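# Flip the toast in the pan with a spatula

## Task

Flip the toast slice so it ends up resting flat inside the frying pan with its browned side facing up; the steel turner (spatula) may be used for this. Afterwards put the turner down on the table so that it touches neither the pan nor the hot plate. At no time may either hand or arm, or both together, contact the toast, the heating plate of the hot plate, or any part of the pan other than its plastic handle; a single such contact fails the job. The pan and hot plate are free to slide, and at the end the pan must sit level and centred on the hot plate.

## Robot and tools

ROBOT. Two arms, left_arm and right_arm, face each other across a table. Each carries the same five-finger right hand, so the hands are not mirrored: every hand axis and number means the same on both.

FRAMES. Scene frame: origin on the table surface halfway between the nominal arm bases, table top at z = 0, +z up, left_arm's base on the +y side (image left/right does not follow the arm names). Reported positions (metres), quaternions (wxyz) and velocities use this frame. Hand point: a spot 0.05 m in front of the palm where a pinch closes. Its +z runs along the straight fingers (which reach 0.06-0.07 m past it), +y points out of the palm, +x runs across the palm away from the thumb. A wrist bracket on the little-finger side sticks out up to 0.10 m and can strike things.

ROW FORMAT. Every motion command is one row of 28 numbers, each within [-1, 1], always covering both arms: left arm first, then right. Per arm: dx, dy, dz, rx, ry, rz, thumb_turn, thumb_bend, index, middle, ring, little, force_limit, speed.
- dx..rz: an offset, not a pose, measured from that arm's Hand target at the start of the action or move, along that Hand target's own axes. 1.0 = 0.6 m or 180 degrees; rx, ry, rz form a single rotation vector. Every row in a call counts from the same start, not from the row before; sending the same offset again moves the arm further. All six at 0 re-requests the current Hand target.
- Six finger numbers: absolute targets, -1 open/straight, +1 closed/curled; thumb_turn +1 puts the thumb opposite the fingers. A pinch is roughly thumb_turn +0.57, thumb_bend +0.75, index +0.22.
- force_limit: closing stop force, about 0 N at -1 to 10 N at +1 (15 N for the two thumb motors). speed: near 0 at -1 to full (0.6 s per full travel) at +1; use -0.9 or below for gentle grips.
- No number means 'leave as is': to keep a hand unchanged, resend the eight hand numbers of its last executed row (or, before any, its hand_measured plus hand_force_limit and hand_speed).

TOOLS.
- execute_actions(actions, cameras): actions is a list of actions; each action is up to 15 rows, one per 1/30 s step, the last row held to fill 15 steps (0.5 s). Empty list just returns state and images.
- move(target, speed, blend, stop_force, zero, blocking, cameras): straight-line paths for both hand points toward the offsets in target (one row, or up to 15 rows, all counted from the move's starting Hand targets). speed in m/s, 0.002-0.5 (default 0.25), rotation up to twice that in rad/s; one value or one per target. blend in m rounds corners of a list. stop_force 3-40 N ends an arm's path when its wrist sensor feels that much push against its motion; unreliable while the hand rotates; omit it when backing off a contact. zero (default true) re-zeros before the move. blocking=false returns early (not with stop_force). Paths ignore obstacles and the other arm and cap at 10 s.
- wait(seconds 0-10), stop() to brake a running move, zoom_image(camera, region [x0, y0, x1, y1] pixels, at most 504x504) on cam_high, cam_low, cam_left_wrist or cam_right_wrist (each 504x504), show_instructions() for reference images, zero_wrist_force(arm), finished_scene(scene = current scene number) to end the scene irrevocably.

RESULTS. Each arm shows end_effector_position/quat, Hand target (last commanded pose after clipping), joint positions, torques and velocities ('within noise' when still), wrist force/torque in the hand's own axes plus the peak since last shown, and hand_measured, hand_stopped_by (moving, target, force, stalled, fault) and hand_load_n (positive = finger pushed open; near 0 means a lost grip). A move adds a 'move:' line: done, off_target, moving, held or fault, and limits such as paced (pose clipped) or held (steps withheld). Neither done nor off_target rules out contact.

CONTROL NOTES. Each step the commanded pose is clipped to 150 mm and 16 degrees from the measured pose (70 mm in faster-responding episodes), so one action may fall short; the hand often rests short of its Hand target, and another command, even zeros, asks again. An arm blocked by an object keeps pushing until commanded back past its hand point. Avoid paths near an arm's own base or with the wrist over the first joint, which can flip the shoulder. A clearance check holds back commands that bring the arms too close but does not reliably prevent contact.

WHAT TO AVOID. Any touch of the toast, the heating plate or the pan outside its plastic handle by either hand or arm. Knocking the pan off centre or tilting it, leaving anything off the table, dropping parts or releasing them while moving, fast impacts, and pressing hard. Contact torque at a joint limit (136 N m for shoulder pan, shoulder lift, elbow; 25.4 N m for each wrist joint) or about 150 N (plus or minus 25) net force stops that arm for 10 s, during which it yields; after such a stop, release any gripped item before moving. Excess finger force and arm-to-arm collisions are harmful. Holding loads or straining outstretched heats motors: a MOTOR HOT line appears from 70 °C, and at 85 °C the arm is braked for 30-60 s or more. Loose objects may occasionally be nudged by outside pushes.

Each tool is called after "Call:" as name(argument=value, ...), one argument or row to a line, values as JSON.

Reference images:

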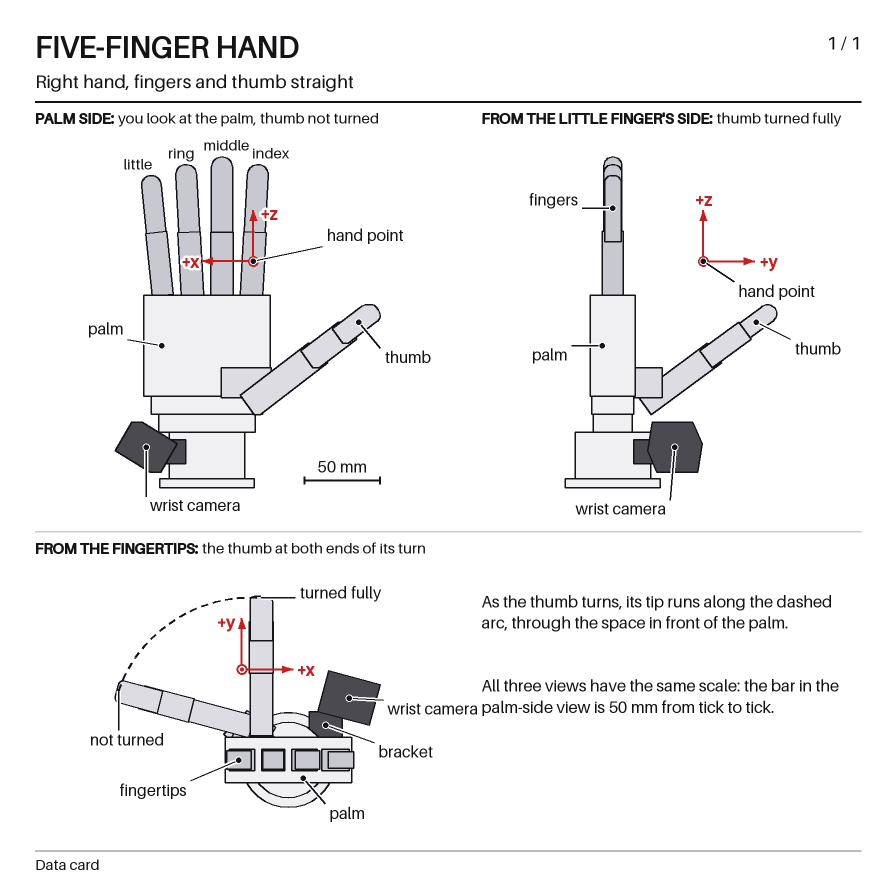

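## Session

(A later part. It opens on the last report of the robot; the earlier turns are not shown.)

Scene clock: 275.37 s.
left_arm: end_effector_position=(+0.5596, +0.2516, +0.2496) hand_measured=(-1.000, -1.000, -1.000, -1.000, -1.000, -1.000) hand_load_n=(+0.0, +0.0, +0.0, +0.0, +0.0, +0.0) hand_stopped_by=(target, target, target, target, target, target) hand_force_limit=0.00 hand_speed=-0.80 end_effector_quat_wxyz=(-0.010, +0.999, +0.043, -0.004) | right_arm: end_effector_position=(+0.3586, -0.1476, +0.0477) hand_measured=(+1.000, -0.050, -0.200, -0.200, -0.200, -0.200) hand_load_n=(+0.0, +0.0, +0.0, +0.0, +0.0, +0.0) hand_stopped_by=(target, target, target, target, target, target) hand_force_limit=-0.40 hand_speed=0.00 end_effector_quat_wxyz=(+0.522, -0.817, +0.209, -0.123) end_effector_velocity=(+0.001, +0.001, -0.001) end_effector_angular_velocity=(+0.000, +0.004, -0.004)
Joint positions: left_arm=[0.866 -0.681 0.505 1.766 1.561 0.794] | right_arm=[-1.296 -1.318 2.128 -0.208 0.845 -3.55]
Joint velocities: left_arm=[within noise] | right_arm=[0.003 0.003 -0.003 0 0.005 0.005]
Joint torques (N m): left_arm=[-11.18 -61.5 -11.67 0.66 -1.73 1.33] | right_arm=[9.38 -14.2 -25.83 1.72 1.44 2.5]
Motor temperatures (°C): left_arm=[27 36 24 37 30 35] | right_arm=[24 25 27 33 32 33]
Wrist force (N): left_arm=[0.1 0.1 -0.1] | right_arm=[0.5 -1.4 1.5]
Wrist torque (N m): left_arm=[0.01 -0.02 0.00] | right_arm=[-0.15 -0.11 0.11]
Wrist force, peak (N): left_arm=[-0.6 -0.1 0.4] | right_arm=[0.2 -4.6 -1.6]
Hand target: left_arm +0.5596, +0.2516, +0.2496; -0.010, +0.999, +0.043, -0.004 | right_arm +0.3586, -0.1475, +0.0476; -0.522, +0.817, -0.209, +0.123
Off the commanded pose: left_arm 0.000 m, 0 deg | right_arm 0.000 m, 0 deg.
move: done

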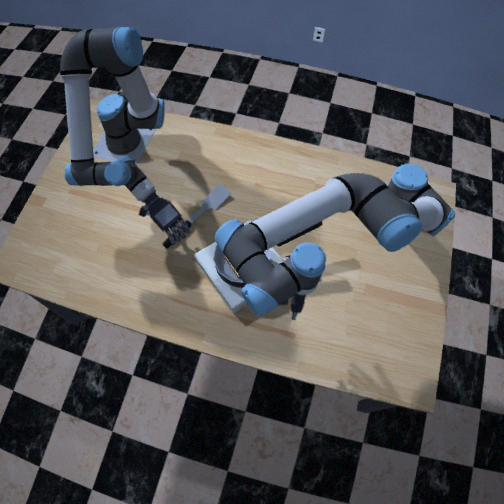

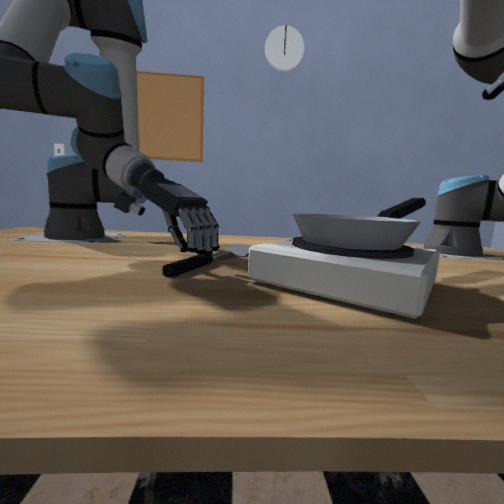

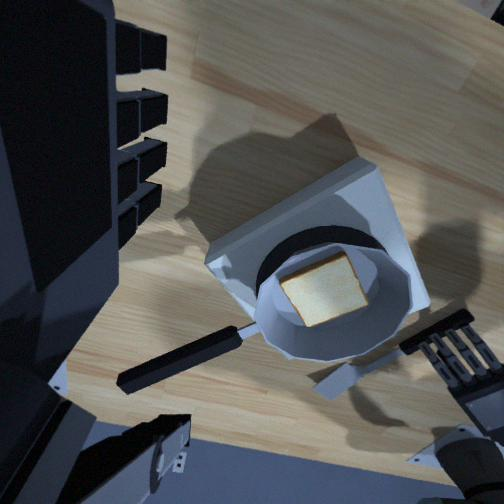

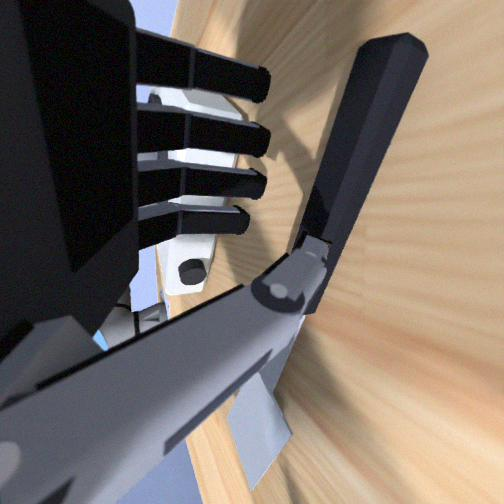

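Call:
move(
  target=[0,0,0,0,0,0,-1,-1,-1,-1,-1,-1,0,-0.8,0.0008,0.0422,0.0198,0,0,0,1,-0.05,-0.2,-0.2,-0.2,-0.2,-0.4,0],
  stop_force=3,
  speed=0.02,
)

Call:
zoom_image(
  camera="cam_left_wrist",
  region=[384, 280, 504, 400],
)

Call:
zoom_image(
  camera="cam_low",
  region=[150, 210, 250, 310],
)

Scene clock: 300.80 s.
left_arm: end_effector_position=(+0.5596, +0.2516, +0.2496) hand_measured=(-1.000, -1.000, -1.000, -1.000, -1.000, -1.000) hand_load_n=(+0.0, +0.0, +0.0, +0.0, +0.0, +0.0) hand_stopped_by=(target, target, target, target, target, target) hand_force_limit=0.00 hand_speed=-0.80 end_effector_quat_wxyz=(-0.010, +0.999, +0.043, -0.004) | right_arm: end_effector_position=(+0.3586, -0.1475, +0.0196) hand_measured=(+1.000, -0.050, -0.200, -0.200, -0.200, -0.200) hand_load_n=(+0.0, +0.0, +0.0, +0.0, +0.0, +0.0) hand_stopped_by=(target, target, target, target, target, target) hand_force_limit=-0.40 hand_speed=0.00 end_effector_quat_wxyz=(+0.522, -0.817, +0.209, -0.123)
Joint positions: left_arm=[0.866 -0.681 0.505 1.766 1.561 0.794] | right_arm=[-1.296 -1.259 2.15 -0.289 0.845 -3.55]
Joint velocities: within noise
Joint torques (N m): left_arm=[-12.58 -62.14 -11.4 0.39 -1.74 1.45] | right_arm=[7.83 -39.58 -23.32 2.94 1.14 2.06]
Motor temperatures (°C): left_arm=[27 36 24 37 30 35] | right_arm=[24 25 27 33 32 33]
Wrist force (N): left_arm=[-0.3 0.1 0.2] | right_arm=[0.6 -1.4 1.4]
Wrist torque (N m): left_arm=[0.00 0.03 -0.01] | right_arm=[-0.14 -0.11 0.12]
Wrist force, peak (N): left_arm=[-0.5 -0.3 0.4] | right_arm=[0.6 -3.5 -0.4]
Hand target: left_arm +0.5596, +0.2516, +0.2496; -0.010, +0.999, +0.043, -0.004 | right_arm +0.3586, -0.1475, +0.0196; -0.522, +0.817, -0.209, +0.123
Off the commanded pose: left_arm 0.000 m, 0 deg | right_arm 0.000 m, 0 deg.
move: done

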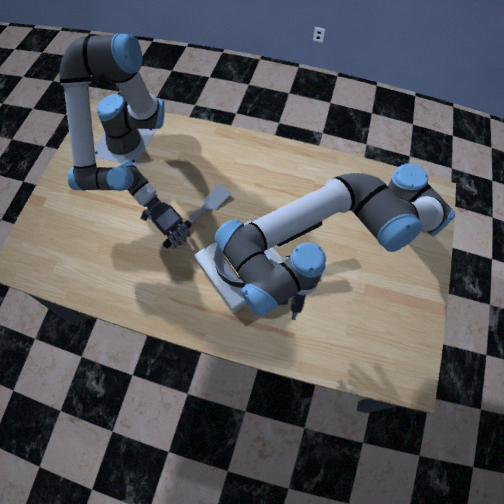

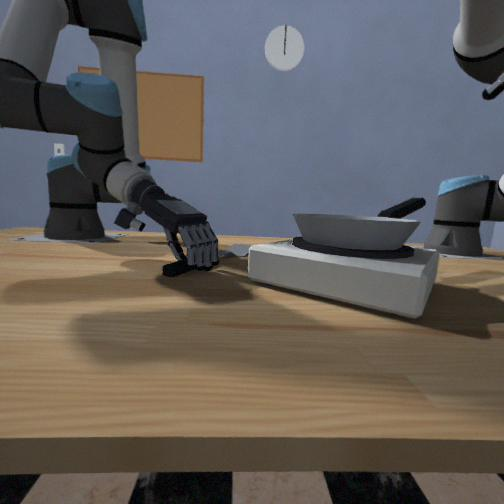

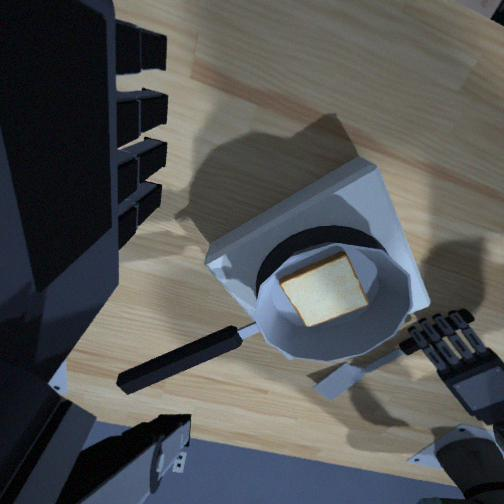

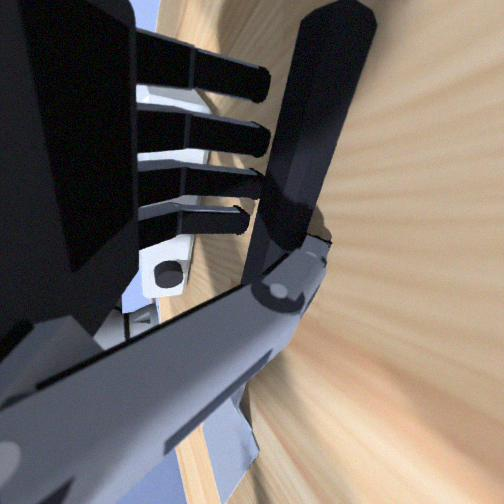

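Scaled by 4.200.

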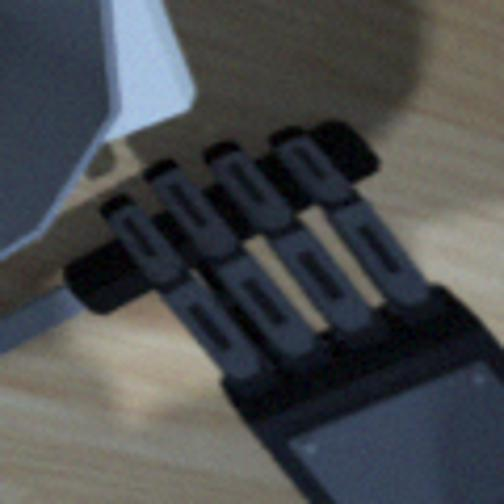

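Scaled by 5.040.

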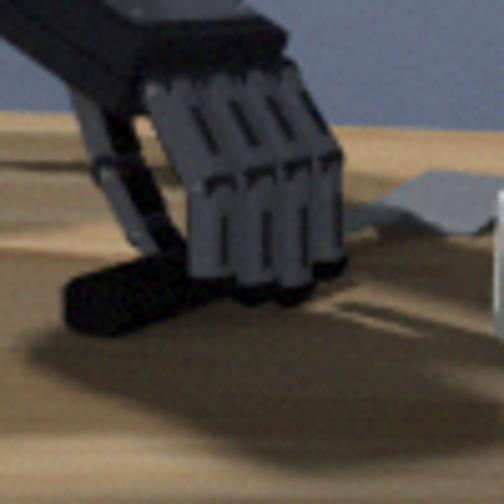

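Call:
execute_actions(
  actions=[
    [[0,0,0,0,0,0,-1,-1,-1,-1,-1,-1,0,-0.8,0,0,0,0,0,0,1,0.6,0.5,0.5,0.5,0.5,-0.4,-0.6]],
  ],
  cameras=[],
)

Call:
wait(
  seconds=2,
)

Call:
zoom_image(
  camera="cam_low",
  region=[150, 210, 250, 310],
)

Scene clock: 308.20 s.
left_arm: end_effector_position=(+0.5596, +0.2516, +0.2496) hand_measured=(-1.000, -1.000, -1.000, -1.000, -1.000, -1.000) hand_load_n=(+0.0, +0.0, +0.0, +0.0, +0.0, +0.0) hand_stopped_by=(target, target, target, target, target, target) hand_force_limit=0.00 hand_speed=-0.80 end_effector_quat_wxyz=(-0.010, +0.999, +0.043, -0.004) | right_arm: end_effector_position=(+0.3586, -0.1475, +0.0197) hand_measured=(+1.000, +0.080, +0.062, +0.020, +0.020, +0.084) hand_load_n=(+4.0, +7.0, +6.0, +0.0, +0.0, +7.5) hand_stopped_by=(target, force, force, force, force, force) hand_force_limit=-0.40 hand_speed=-0.60 end_effector_quat_wxyz=(+0.522, -0.817, +0.209, -0.123)
Joint positions: left_arm=[0.866 -0.681 0.505 1.766 1.561 0.794] | right_arm=[-1.296 -1.259 2.15 -0.289 0.845 -3.55]
Joint velocities: within noise
Joint torques (N m): left_arm=[-11.71 -61.2 -12.02 0.79 -1.74 1.46] | right_arm=[7.33 -35.06 -18.01 1.41 0.65 -0.19]
Motor temperatures (°C): left_arm=[27 36 24 37 30 35] | right_arm=[24 25 27 33 32 33]
Wrist force (N): left_arm=[0.0 -0.1 0.1] | right_arm=[0.8 -7.1 -1.0]
Wrist torque (N m): left_arm=[-0.02 -0.01 0.00] | right_arm=[-0.31 -0.29 -0.05]
Wrist force, peak (N): left_arm=[-0.6 -0.1 0.3] | right_arm=[1.0 -7.6 -0.8]
Hand target: left_arm +0.5596, +0.2516, +0.2496; -0.010, +0.999, +0.043, -0.004 | right_arm +0.3586, -0.1475, +0.0196; -0.522, +0.817, -0.209, +0.123
Off the commanded pose: left_arm 0.000 m, 0 deg | right_arm 0.000 m, 0 deg.
Step readings (end_effector_position of left_arm | right_arm):
0: (+0.5596, +0.2516, +0.2496) | (+0.3586, -0.1475, +0.0196)
1: (+0.5596, +0.2516, +0.2496) | (+0.3586, -0.1475, +0.0196)
2: (+0.5596, +0.2516, +0.2496) | (+0.3586, -0.1475, +0.0196)
4: (+0.5596, +0.2516, +0.2496) | (+0.3586, -0.1475, +0.0196)
8: (+0.5596, +0.2516, +0.2496) | (+0.3586, -0.1475, +0.0196)
15: (+0.5596, +0.2516, +0.2496) | (+0.3586, -0.1475, +0.0197)
No camera images: "cameras" was empty.

Scene clock: 310.20 s.
left_arm: end_effector_position=(+0.5596, +0.2516, +0.2496) hand_measured=(-1.000, -1.000, -1.000, -1.000, -1.000, -1.000) hand_load_n=(+0.0, +0.0, +0.0, +0.0, +0.0, +0.0) hand_stopped_by=(target, target, target, target, target, target) hand_force_limit=0.00 hand_speed=-0.80 end_effector_quat_wxyz=(-0.010, +0.999, +0.043, -0.004) | right_arm: end_effector_position=(+0.3586, -0.1475, +0.0197) hand_measured=(+1.000, +0.080, +0.062, +0.020, +0.020, +0.084) hand_load_n=(+4.0, +7.5, +5.5, +0.0, +0.0, +7.5) hand_stopped_by=(target, force, force, force, force, force) hand_force_limit=-0.40 hand_speed=-0.60 end_effector_quat_wxyz=(+0.522, -0.817, +0.209, -0.123)
Joint positions: left_arm=[0.866 -0.681 0.505 1.766 1.561 0.794] | right_arm=[-1.296 -1.259 2.15 -0.289 0.845 -3.55]
Joint velocities: within noise
Joint torques (N m): left_arm=[-10.5 -61.92 -11.96 0.78 -1.7 1.57] | right_arm=[6.97 -12.44 -15.78 0.53 0.5 -1.39]
Motor temperatures (°C): left_arm=[27 36 24 37 30 35] | right_arm=[24 25 27 33 32 33]
Wrist force (N): left_arm=[-0.1 0.0 0.2] | right_arm=[0.7 -6.9 -1.2]
Wrist torque (N m): left_arm=[-0.03 0.00 0.00] | right_arm=[-0.27 -0.28 -0.06]
Wrist force, peak (N): left_arm=[-0.3 -0.4 0.2] | right_arm=[1.1 -7.3 -0.8]
Hand target: left_arm +0.5596, +0.2516, +0.2496; -0.010, +0.999, +0.043, -0.004 | right_arm +0.3586, -0.1475, +0.0196; -0.522, +0.817, -0.209, +0.123
Off the commanded pose: left_arm 0.000 m, 0 deg | right_arm 0.000 m, 0 deg.
wait: 2.00 s; at rest by 0.17 s

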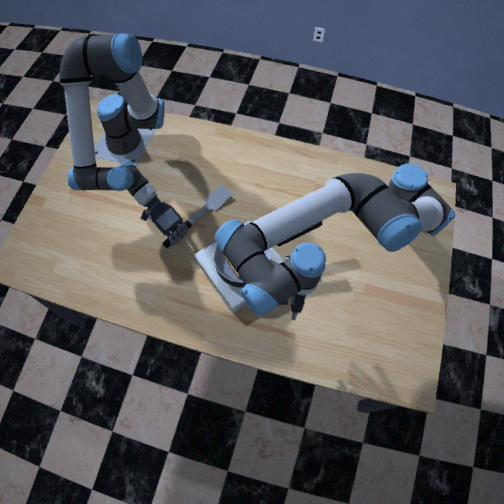

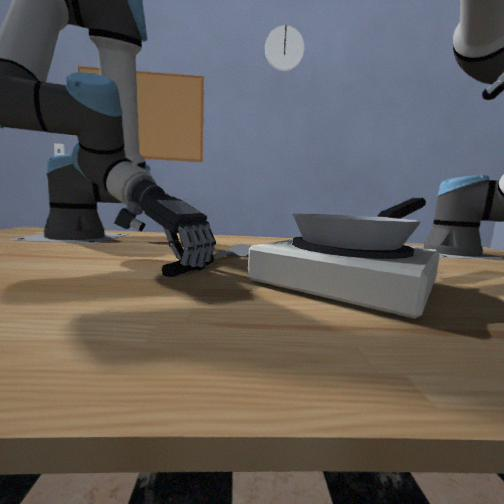

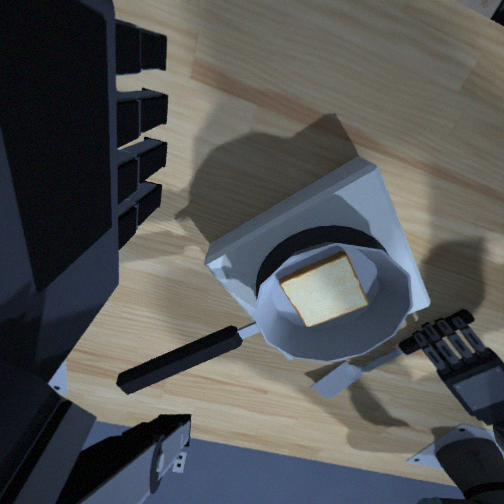

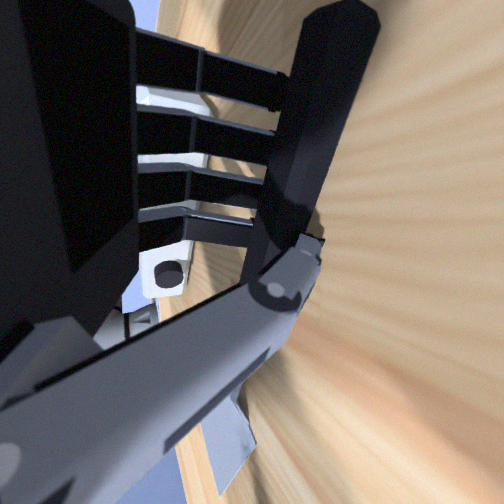

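Scaled by 5.040.

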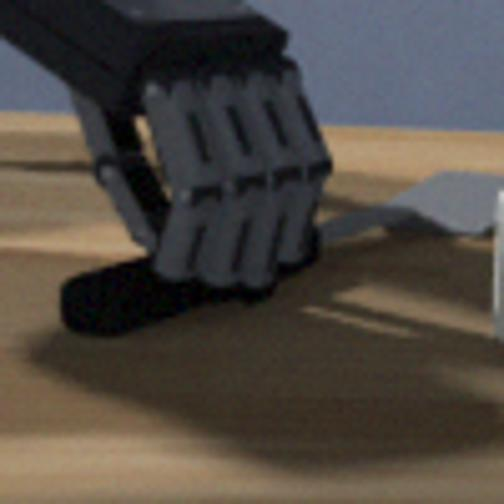

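Call:
execute_actions(
  actions=[
    [[0,0,0,0,0,0,-1,-1,-1,-1,-1,-1,0,-0.8,0,0,0,0,0,0,1,0.7,0.6,0.6,0.6,0.6,0.3,-0.8]],
    [[0,0,0,0,0,0,-1,-1,-1,-1,-1,-1,0,-0.8,0,0,0,0,0,0,1,0.8,0.7,0.7,0.7,0.7,0.5,-0.8]],
  ],
  cameras=[],
)

Call:
wait(
  seconds=1,
  cameras=["cam_right_wrist"],
)

Scene clock: 319.03 s.
left_arm: end_effector_position=(+0.5596, +0.2516, +0.2496) hand_measured=(-1.000, -1.000, -1.000, -1.000, -1.000, -1.000) hand_load_n=(+0.0, +0.0, +0.0, +0.0, +0.0, +0.0) hand_stopped_by=(target, target, target, target, target, target) hand_force_limit=0.00 hand_speed=-0.80 end_effector_quat_wxyz=(-0.010, +0.999, +0.043, -0.004) | right_arm: end_effector_position=(+0.3586, -0.1475, +0.0196) hand_measured=(+1.000, +0.074, +0.078, +0.046, +0.058, +0.104) hand_load_n=(+4.5, +11.0, +7.5, +7.0, +7.0, +7.5) hand_stopped_by=(target, force, force, force, force, force) hand_force_limit=0.50 hand_speed=-0.80 end_effector_quat_wxyz=(+0.522, -0.817, +0.209, -0.123)
Joint positions: left_arm=[0.866 -0.681 0.505 1.766 1.561 0.794] | right_arm=[-1.296 -1.259 2.15 -0.289 0.845 -3.55]
Joint velocities: within noise
Joint torques (N m): left_arm=[-11.54 -62.25 -11.18 0.7 -1.81 1.4] | right_arm=[5.57 -10.08 -10.07 1.23 -0.05 -1.81]
Motor temperatures (°C): left_arm=[27 36 24 37 30 35] | right_arm=[24 25 27 33 32 33]
Wrist force (N): left_arm=[0.0 -0.1 0.2] | right_arm=[2.2 -17.0 -2.4]
Wrist torque (N m): left_arm=[-0.03 -0.01 -0.01] | right_arm=[-0.42 -0.56 -0.17]
Wrist force, peak (N): left_arm=[-0.4 -0.5 0.4] | right_arm=[2.7 -17.4 -2.3]
Hand target: left_arm +0.5596, +0.2516, +0.2496; -0.010, +0.999, +0.043, -0.004 | right_arm +0.3586, -0.1475, +0.0196; -0.522, +0.817, -0.209, +0.123
Off the commanded pose: left_arm 0.000 m, 0 deg | right_arm 0.000 m, 0 deg.
Step readings (end_effector_position of left_arm | right_arm):
0: (+0.5596, +0.2516, +0.2496) | (+0.3586, -0.1475, +0.0196)
1: (+0.5596, +0.2516, +0.2496) | (+0.3586, -0.1475, +0.0196)
2: (+0.5596, +0.2516, +0.2496) | (+0.3586, -0.1475, +0.0196)
4: (+0.5596, +0.2516, +0.2496) | (+0.3586, -0.1475, +0.0196)
8: (+0.5596, +0.2516, +0.2496) | (+0.3586, -0.1475, +0.0196)
15: (+0.5596, +0.2516, +0.2496) | (+0.3586, -0.1475, +0.0196)
16: (+0.5596, +0.2516, +0.2496) | (+0.3586, -0.1475, +0.0196)
17: (+0.5596, +0.2516, +0.2496) | (+0.3586, -0.1475, +0.0196)
19: (+0.5596, +0.2516, +0.2496) | (+0.3586, -0.1475, +0.0196)
23: (+0.5596, +0.2516, +0.2496) | (+0.3586, -0.1475, +0.0196)
30: (+0.5596, +0.2516, +0.2496) | (+0.3586, -0.1475, +0.0196)
No camera images: "cameras" was empty.

Scene clock: 320.03 s.
left_arm: end_effector_position=(+0.5596, +0.2516, +0.2496) hand_measured=(-1.000, -1.000, -1.000, -1.000, -1.000, -1.000) hand_load_n=(+0.0, +0.0, +0.0, +0.0, +0.0, -0.5) hand_stopped_by=(target, target, target, target, target, target) hand_force_limit=0.00 hand_speed=-0.80 end_effector_quat_wxyz=(-0.010, +0.999, +0.043, -0.004) | right_arm: end_effector_position=(+0.3586, -0.1475, +0.0196) hand_measured=(+1.000, +0.074, +0.078, +0.046, +0.058, +0.104) hand_load_n=(+4.5, +11.0, +7.5, +7.0, +7.0, +7.5) hand_stopped_by=(target, force, force, force, force, force) hand_force_limit=0.50 hand_speed=-0.80 end_effector_quat_wxyz=(+0.522, -0.817, +0.209, -0.123)
Joint positions: left_arm=[0.866 -0.681 0.505 1.766 1.561 0.794] | right_arm=[-1.296 -1.259 2.15 -0.289 0.845 -3.55]
Joint velocities: within noise
Joint torques (N m): left_arm=[-11.35 -62.82 -11.62 0.65 -1.74 1.53] | right_arm=[5.41 -10 -8.43 4.29 -0.06 -1.75]
Motor temperatures (°C): left_arm=[27 36 24 37 30 35] | right_arm=[24 25 27 33 32 33]
Wrist force (N): left_arm=[0.1 -0.3 0.0] | right_arm=[2.0 -17.0 -2.6]
Wrist torque (N m): left_arm=[-0.04 -0.02 -0.01] | right_arm=[-0.42 -0.53 -0.18]
Wrist force, peak (N): left_arm=[-0.3 -0.2 0.6] | right_arm=[2.3 -17.3 -2.5]
Hand target: left_arm +0.5596, +0.2516, +0.2496; -0.010, +0.999, +0.043, -0.004 | right_arm +0.3586, -0.1475, +0.0196; -0.522, +0.817, -0.209, +0.123
Off the commanded pose: left_arm 0.000 m, 0 deg | right_arm 0.000 m, 0 deg.
wait: 1.00 s; at rest by 0.17 s
Images, in order (width x height): cam_right_wrist 504x504.

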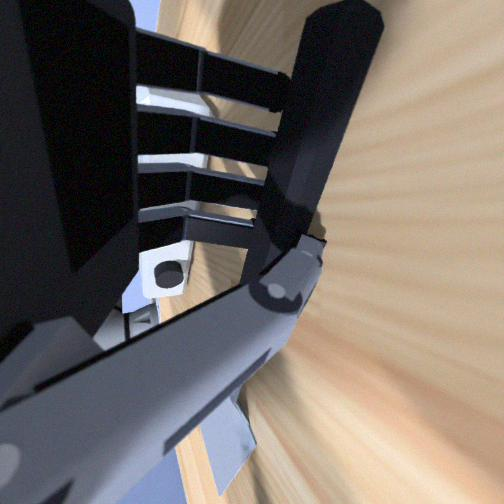

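Call:
move(
  target=[0,0,0,0,0,0,-1,-1,-1,-1,-1,-1,0,-0.8,-0.0018,-0.090,-0.0423,0,0,0,1,0.8,0.7,0.7,0.7,0.7,0.5,-0.8],
  speed=0.06,
)

Call:
zoom_image(
  camera="cam_low",
  region=[130, 150, 290, 310],
)

Call:
zoom_image(
  camera="cam_left_wrist",
  region=[304, 250, 504, 450],
)

Scene clock: 328.63 s.
left_arm: end_effector_position=(+0.5596, +0.2516, +0.2496) hand_measured=(-1.000, -1.000, -1.000, -1.000, -1.000, -1.000) hand_load_n=(+0.0, +0.0, +0.0, +0.0, +0.0, -0.5) hand_stopped_by=(target, target, target, target, target, target) hand_force_limit=0.00 hand_speed=-0.80 end_effector_quat_wxyz=(-0.010, +0.999, +0.043, -0.004) | right_arm: end_effector_position=(+0.3586, -0.1475, +0.0794) hand_measured=(+1.000, +0.072, +0.078, +0.046, +0.058, +0.104) hand_load_n=(+6.5, +15.0, +7.0, +5.0, +2.0, +1.0) hand_stopped_by=(target, force, force, force, force, force) hand_force_limit=0.50 hand_speed=-0.80 end_effector_quat_wxyz=(+0.523, -0.817, +0.209, -0.123)
Joint positions: left_arm=[0.866 -0.681 0.505 1.766 1.561 0.794] | right_arm=[-1.296 -1.378 2.096 -0.116 0.845 -3.55]
Joint velocities: within noise
Joint torques (N m): left_arm=[-10.87 -62.31 -12.57 0.7 -1.8 1.36] | right_arm=[-8.48 -12.08 -5.87 -1.26 -2.53 -2.36]
Motor temperatures (°C): left_arm=[27 36 24 37 30 35] | right_arm=[24 25 27 33 32 33]
Wrist force (N): left_arm=[-0.1 0.1 0.2] | right_arm=[0.8 -0.1 2.5]
Wrist torque (N m): left_arm=[0.00 0.00 -0.01] | right_arm=[-0.21 -0.09 -0.04]
Wrist force, peak (N): left_arm=[-0.5 -0.2 0.4] | right_arm=[2.2 -17.0 -2.5]
Hand target: left_arm +0.5596, +0.2516, +0.2496; -0.010, +0.999, +0.043, -0.004 | right_arm +0.3586, -0.1476, +0.0793; -0.522, +0.817, -0.209, +0.123
Off the commanded pose: left_arm 0.000 m, 0 deg | right_arm 0.000 m, 0 deg.
move: done

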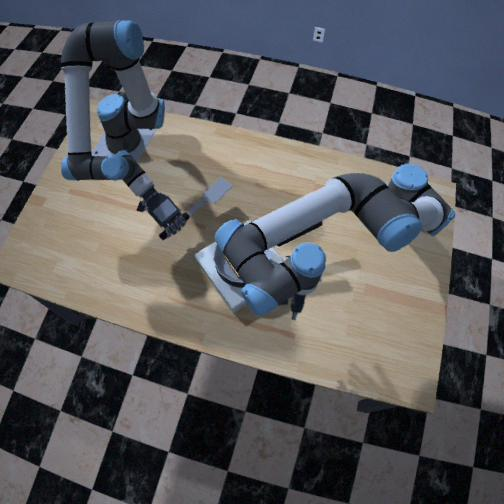

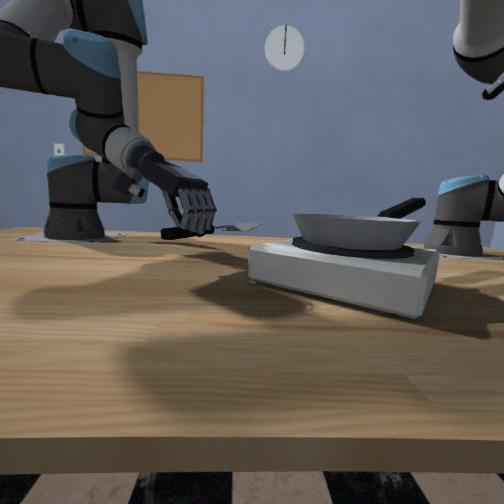

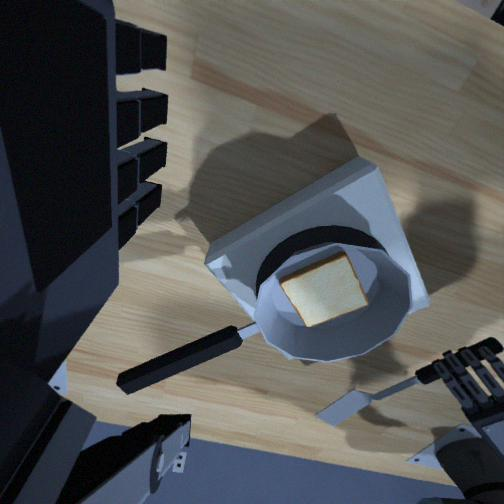

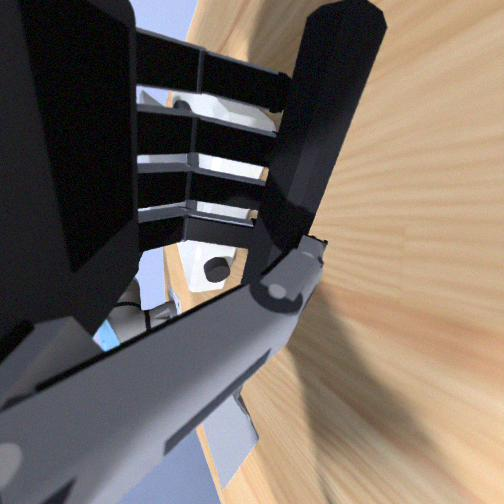

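Scaled by 3.150.

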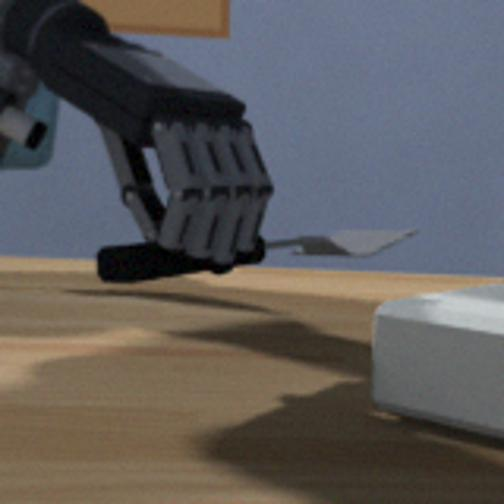

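Scaled by 2.520.

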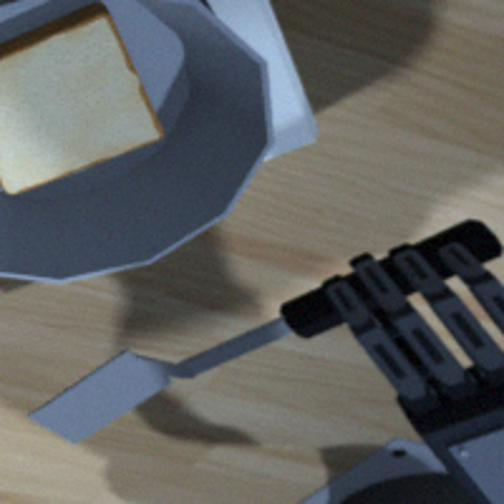

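Call:
move(
  target=[
    [-0.146,-0.0945,0,-0.0012,-0.0034,-0.1667,-1,-1,-1,-1,-1,-1,0,-0.8,-0.009,-0.45,-0.2115,0,0,0,1,0.8,0.8,0.8,0.8,0.8,0.6,-0.8],
    [-0.146,-0.0945,0,-0.0012,-0.0034,-0.1667,-1,-1,-1,-1,-1,-1,0,-0.8,0.128,-0.6115,0.119,-0.035,0.2004,-0.2848,1,0.8,0.8,0.8,0.8,0.8,0.6,-0.8],
  ],
  speed=0.15,
)

Call:
zoom_image(
  camera="cam_high",
  region=[170, 150, 320, 300],
)

Call:
zoom_image(
  camera="cam_low",
  region=[230, 60, 430, 260],
)

Scene clock: 411.87 s.
left_arm: end_effector_position=(+0.4675, +0.3005, +0.2514) hand_measured=(-1.000, -1.000, -1.000, -1.000, -1.000, -1.000) hand_load_n=(+0.0, +0.0, +0.0, +0.0, +0.0, +0.0) hand_stopped_by=(target, target, target, target, target, target) hand_force_limit=0.00 hand_speed=-0.80 end_effector_quat_wxyz=(-0.008, +0.954, +0.301, -0.006) | right_arm: end_effector_position=(+0.5347, +0.0081, +0.3799) hand_measured=(+1.000, +0.066, +0.086, +0.066, +0.110, +0.212) hand_load_n=(+17.5, +23.5, +9.0, +3.0, +1.0, +8.0) hand_stopped_by=(target, force, force, force, force, force) hand_force_limit=0.60 hand_speed=-0.80 end_effector_quat_wxyz=(-0.288, +0.777, +0.006, +0.560)
Joint positions: left_arm=[0.789 -1.117 1.229 1.479 1.574 0.193] | right_arm=[-0.764 -1.125 1.032 0.311 1.88 -4.178]
Joint velocities: within noise
Joint torques (N m): left_arm=[12.74 -26.72 -15.31 3.6 -1.39 -1.59] | right_arm=[-7.87 -50.58 -12.82 0.54 -0.06 0.21]
Motor temperatures (°C): left_arm=[27 36 24 37 30 35] | right_arm=[24 24 27 33 32 33]
Wrist force (N): left_arm=[-0.4 -0.3 -0.1] | right_arm=[0.3 0.2 2.2]
Wrist torque (N m): left_arm=[-0.05 0.05 -0.04] | right_arm=[-0.10 -0.10 0.10]
Wrist force, peak (N): left_arm=[-0.8 -0.5 -0.1] | right_arm=[0.8 1.5 3.1]
Hand target: left_arm +0.4675, +0.3005, +0.2514; -0.008, +0.954, +0.301, -0.006 | right_arm +0.5348, +0.0080, +0.3799; -0.288, +0.777, +0.006, +0.560
Off the commanded pose: left_arm 0.000 m, 0 deg | right_arm 0.000 m, 0 deg.
move: done

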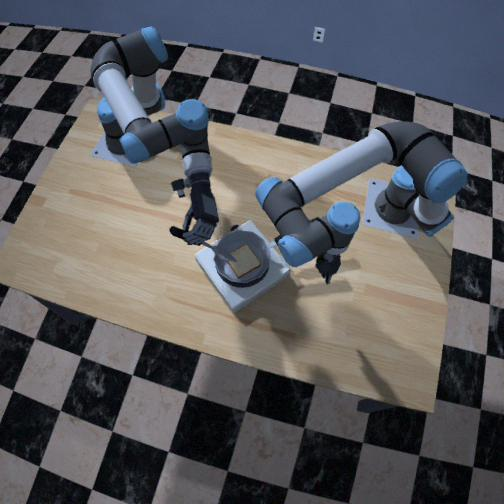

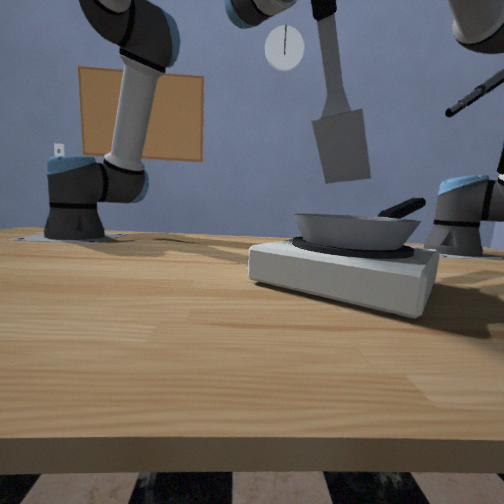

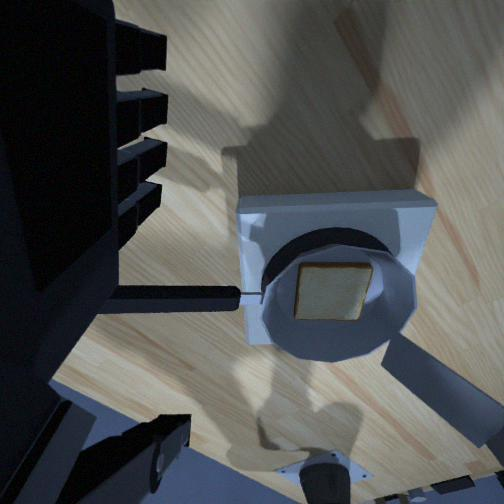

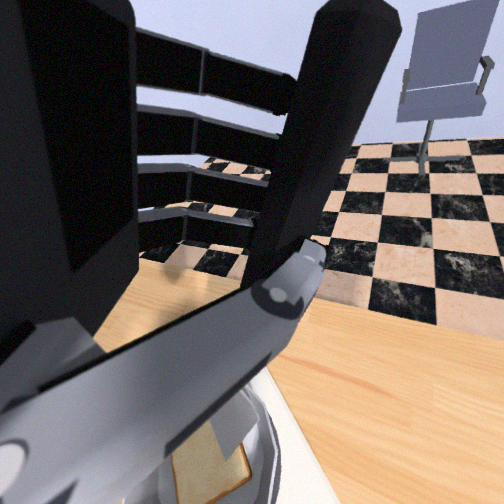

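Scaled by 3.360.

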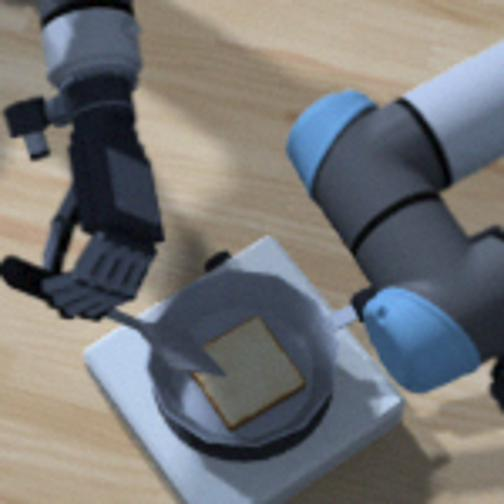

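Scaled by 2.520.

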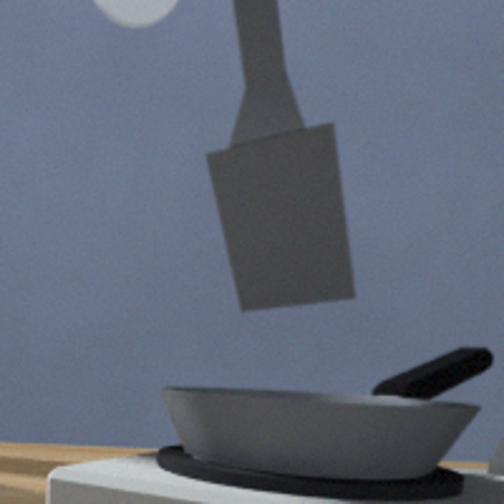

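Call:
move(
  target=[0,0,0,0,0,0,-1,-1,-1,-1,-1,-1,0,-0.8,-0.0172,0.1183,0.0218,0,-0.0236,0.0503,1,0.8,0.8,0.8,0.8,0.8,0.6,-0.8],
  speed=0.1,
)

Call:
zoom_image(
  camera="cam_high",
  region=[190, 200, 290, 300],
)

Call:
zoom_image(
  camera="cam_low",
  region=[260, 110, 440, 290],
)

Call:
zoom_image(
  camera="cam_left_wrist",
  region=[220, 180, 460, 420],
)

Scene clock: 462.40 s.
left_arm: end_effector_position=(+0.4675, +0.3005, +0.2514) hand_measured=(-1.000, -1.000, -1.000, -1.000, -1.000, -1.000) hand_load_n=(+0.0, +0.0, +0.0, +0.0, +0.0, +0.0) hand_stopped_by=(target, target, target, target, target, target) hand_force_limit=0.00 hand_speed=-0.80 end_effector_quat_wxyz=(-0.008, +0.954, +0.301, -0.006) | right_arm: end_effector_position=(+0.5658, -0.0420, +0.3371) hand_measured=(+1.000, +0.066, +0.086, +0.066, +0.110, +0.212) hand_load_n=(+17.5, +23.5, +9.0, +3.0, +1.0, +8.0) hand_stopped_by=(target, force, force, force, force, force) hand_force_limit=0.60 hand_speed=-0.80 end_effector_quat_wxyz=(+0.331, -0.795, +0.044, -0.507)
Joint positions: left_arm=[0.789 -1.117 1.229 1.479 1.574 0.193] | right_arm=[-0.909 -1.184 1.178 0.278 1.698 -4.043]
Joint velocities: within noise
Joint torques (N m): left_arm=[13.39 -26.88 -19.29 2.7 -1.37 -1.22] | right_arm=[-2.62 -24.71 -30.78 1.55 0.16 -1.68]
Motor temperatures (°C): left_arm=[27 36 24 37 30 35] | right_arm=[24 25 27 33 32 33]
Wrist force (N): left_arm=[-0.1 0.3 -0.4] | right_arm=[0.6 0.4 2.1]
Wrist torque (N m): left_arm=[0.07 0.02 0.00] | right_arm=[-0.07 -0.15 0.09]
Wrist force, peak (N): left_arm=[-0.7 0.0 0.0] | right_arm=[0.9 1.2 2.4]
Hand target: left_arm +0.4675, +0.3005, +0.2514; -0.008, +0.954, +0.301, -0.006 | right_arm +0.5659, -0.0420, +0.3370; -0.331, +0.795, -0.044, +0.507
Off the commanded pose: left_arm 0.000 m, 0 deg | right_arm 0.000 m, 0 deg.
move: done

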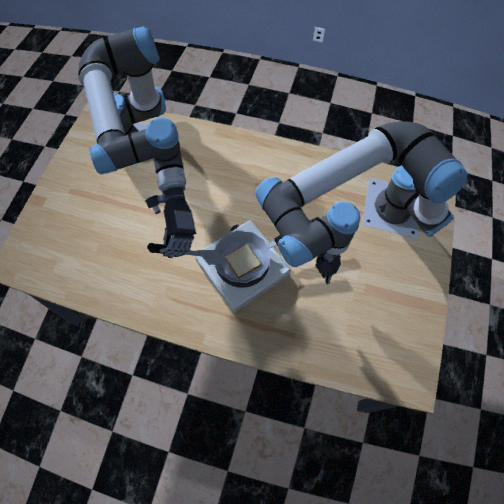

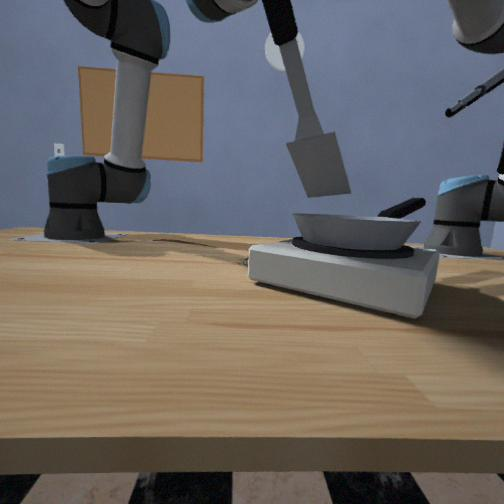

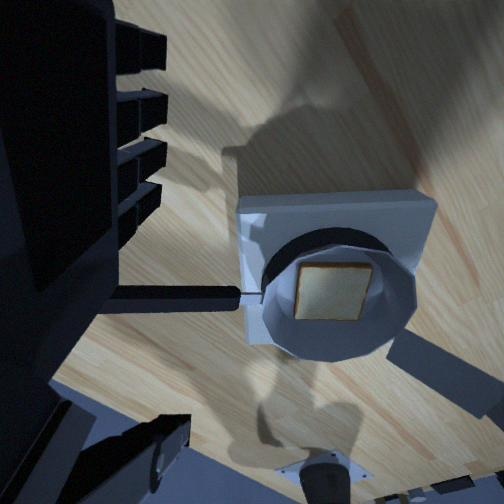

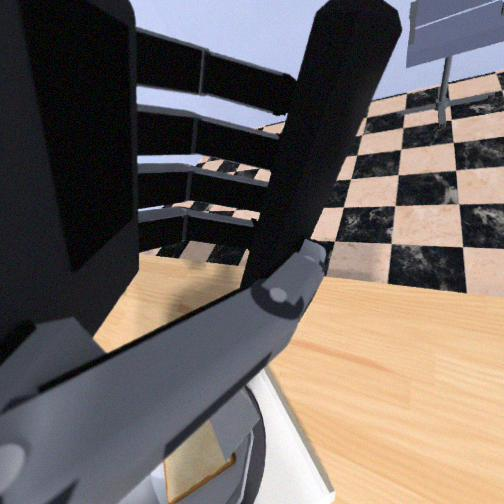

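Scaled by 5.040.

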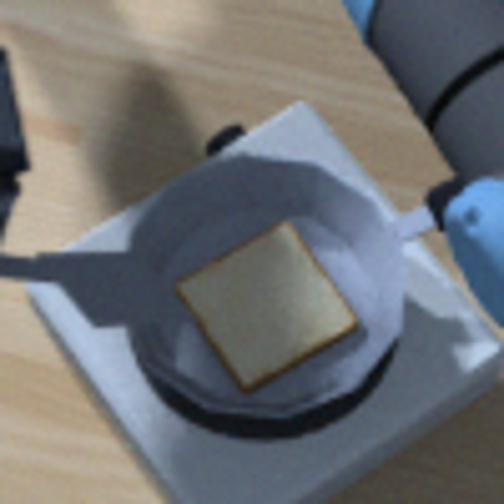

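Scaled by 2.800.

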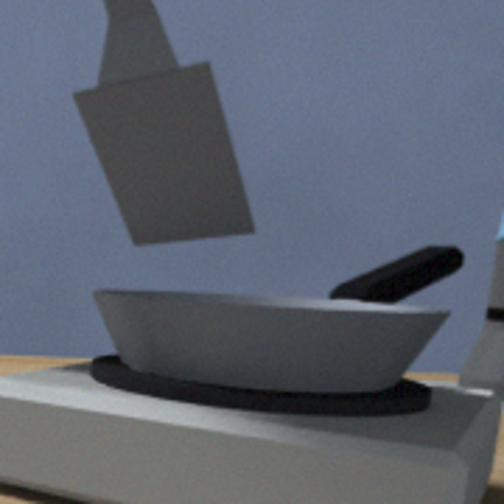

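Scaled by 2.100.

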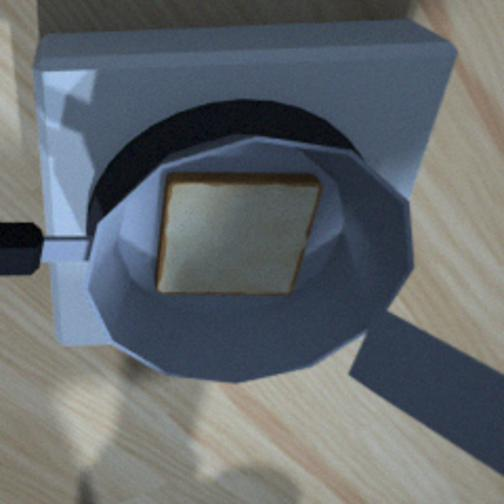

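Call:
zoom_image(
  camera="cam_right_wrist",
  region=[120, 360, 264, 504],
)

Call:
zoom_image(
  camera="cam_high",
  region=[180, 225, 240, 285],
)

Scaled by 3.500.

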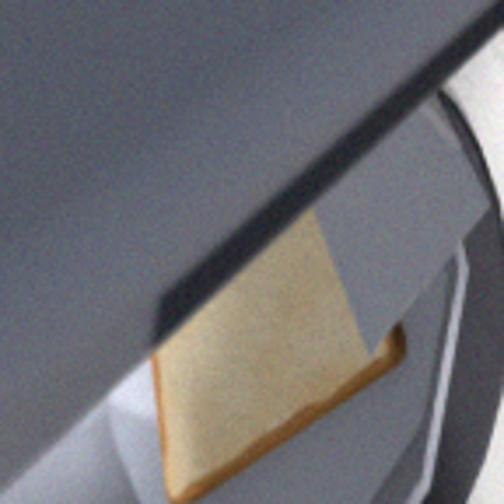

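Scaled by 8.400.

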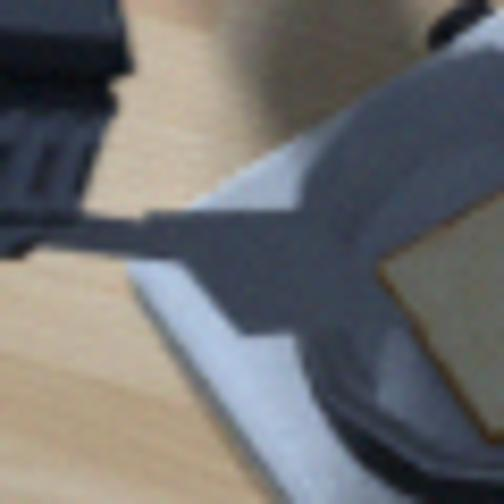

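Call:
move(
  target=[0,0,0,0,0,0,-1,-1,-1,-1,-1,-1,0,-0.8,-0.0615,0.036,0.022,0,0,0,1,0.8,0.8,0.8,0.8,0.8,0.6,-0.8],
  speed=0.06,
  stop_force=3,
)

Call:
zoom_image(
  camera="cam_high",
  region=[190, 220, 270, 300],
)

Call:
zoom_image(
  camera="cam_low",
  region=[260, 110, 440, 290],
)

Call:
zoom_image(
  camera="cam_left_wrist",
  region=[260, 220, 440, 400],
)

Scene clock: 517.00 s.
left_arm: end_effector_position=(+0.4675, +0.3005, +0.2514) hand_measured=(-1.000, -1.000, -1.000, -1.000, -1.000, -1.000) hand_load_n=(+0.0, +0.0, +0.0, +0.0, +0.0, +0.0) hand_stopped_by=(target, target, target, target, target, target) hand_force_limit=0.00 hand_speed=-0.80 end_effector_quat_wxyz=(-0.008, +0.954, +0.301, -0.006) | right_arm: end_effector_position=(+0.5648, -0.0375, +0.2925) hand_measured=(+1.000, +0.066, +0.086, +0.066, +0.110, +0.212) hand_load_n=(+17.5, +23.5, +9.0, +3.0, +1.0, +8.0) hand_stopped_by=(target, force, force, force, force, force) hand_force_limit=0.60 hand_speed=-0.80 end_effector_quat_wxyz=(+0.331, -0.795, +0.044, -0.507)
Joint positions: left_arm=[0.789 -1.117 1.229 1.479 1.574 0.193] | right_arm=[-0.901 -1.171 1.274 0.17 1.706 -4.041]
Joint velocities: within noise
Joint torques (N m): left_arm=[10.79 -26.9 -24.36 1.7 -1.02 -1.02] | right_arm=[-8.39 -53.27 -32.54 -0.34 -1.44 -0.92]
Motor temperatures (°C): left_arm=[27 36 24 37 30 34] | right_arm=[24 25 27 33 32 33]
Wrist force (N): left_arm=[-0.3 0.1 0.3] | right_arm=[0.5 0.1 2.1]
Wrist torque (N m): left_arm=[-0.01 0.03 -0.02] | right_arm=[-0.11 -0.13 0.07]
Wrist force, peak (N): left_arm=[-0.7 0.0 0.1] | right_arm=[0.6 0.6 2.2]
Hand target: left_arm +0.4675, +0.3005, +0.2514; -0.008, +0.954, +0.301, -0.006 | right_arm +0.5648, -0.0375, +0.2925; -0.331, +0.795, -0.044, +0.507
Off the commanded pose: left_arm 0.000 m, 0 deg | right_arm 0.000 m, 0 deg.
move: done

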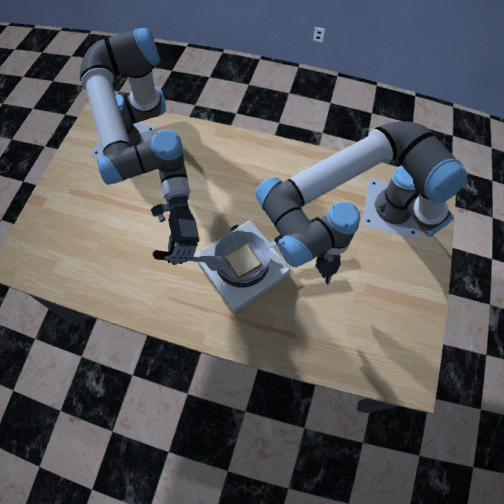

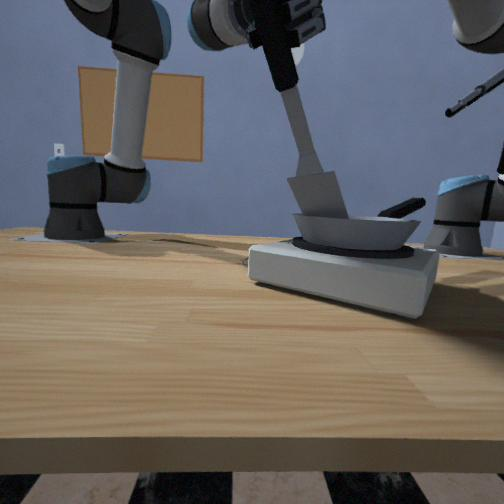

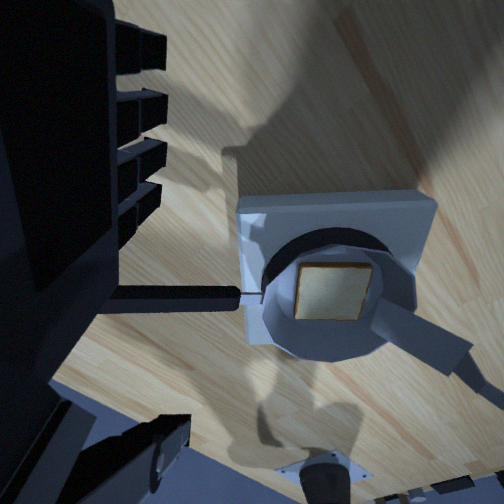

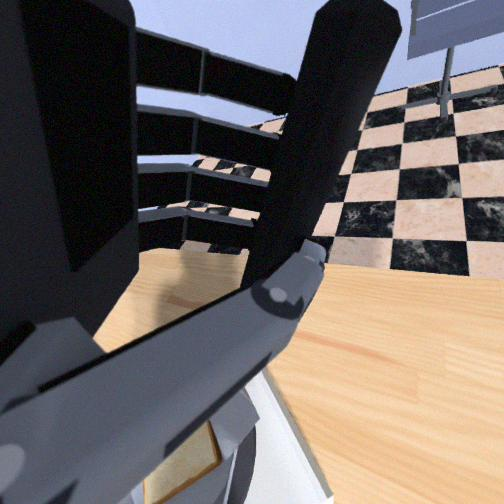

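Scaled by 6.300.

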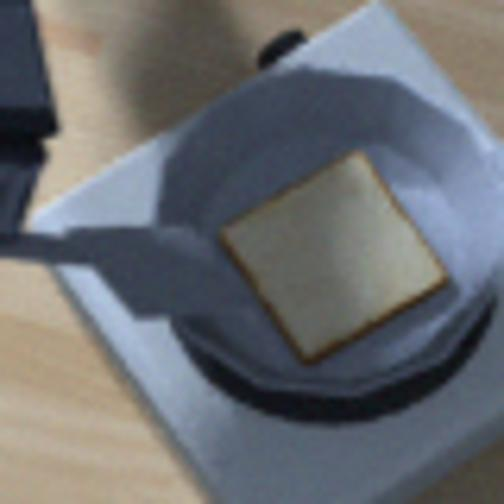

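Scaled by 2.800.

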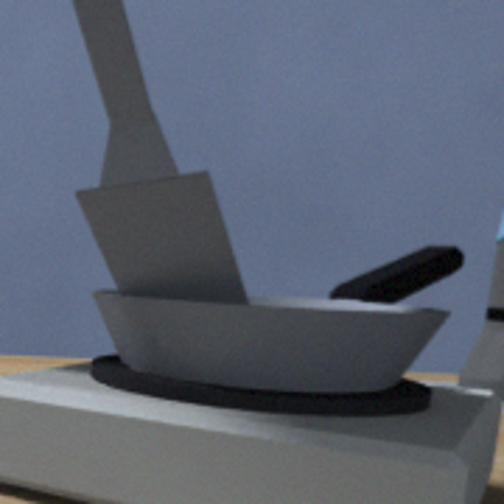

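Scaled by 2.800.

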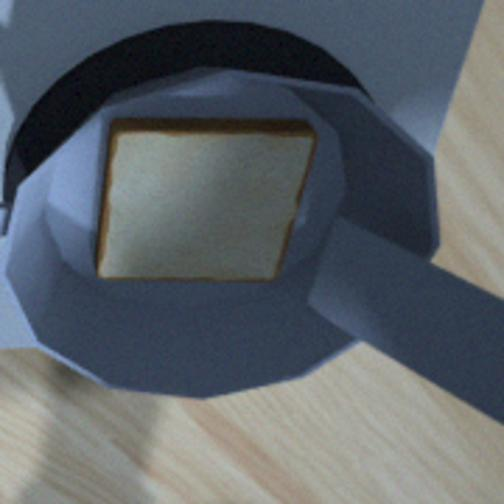

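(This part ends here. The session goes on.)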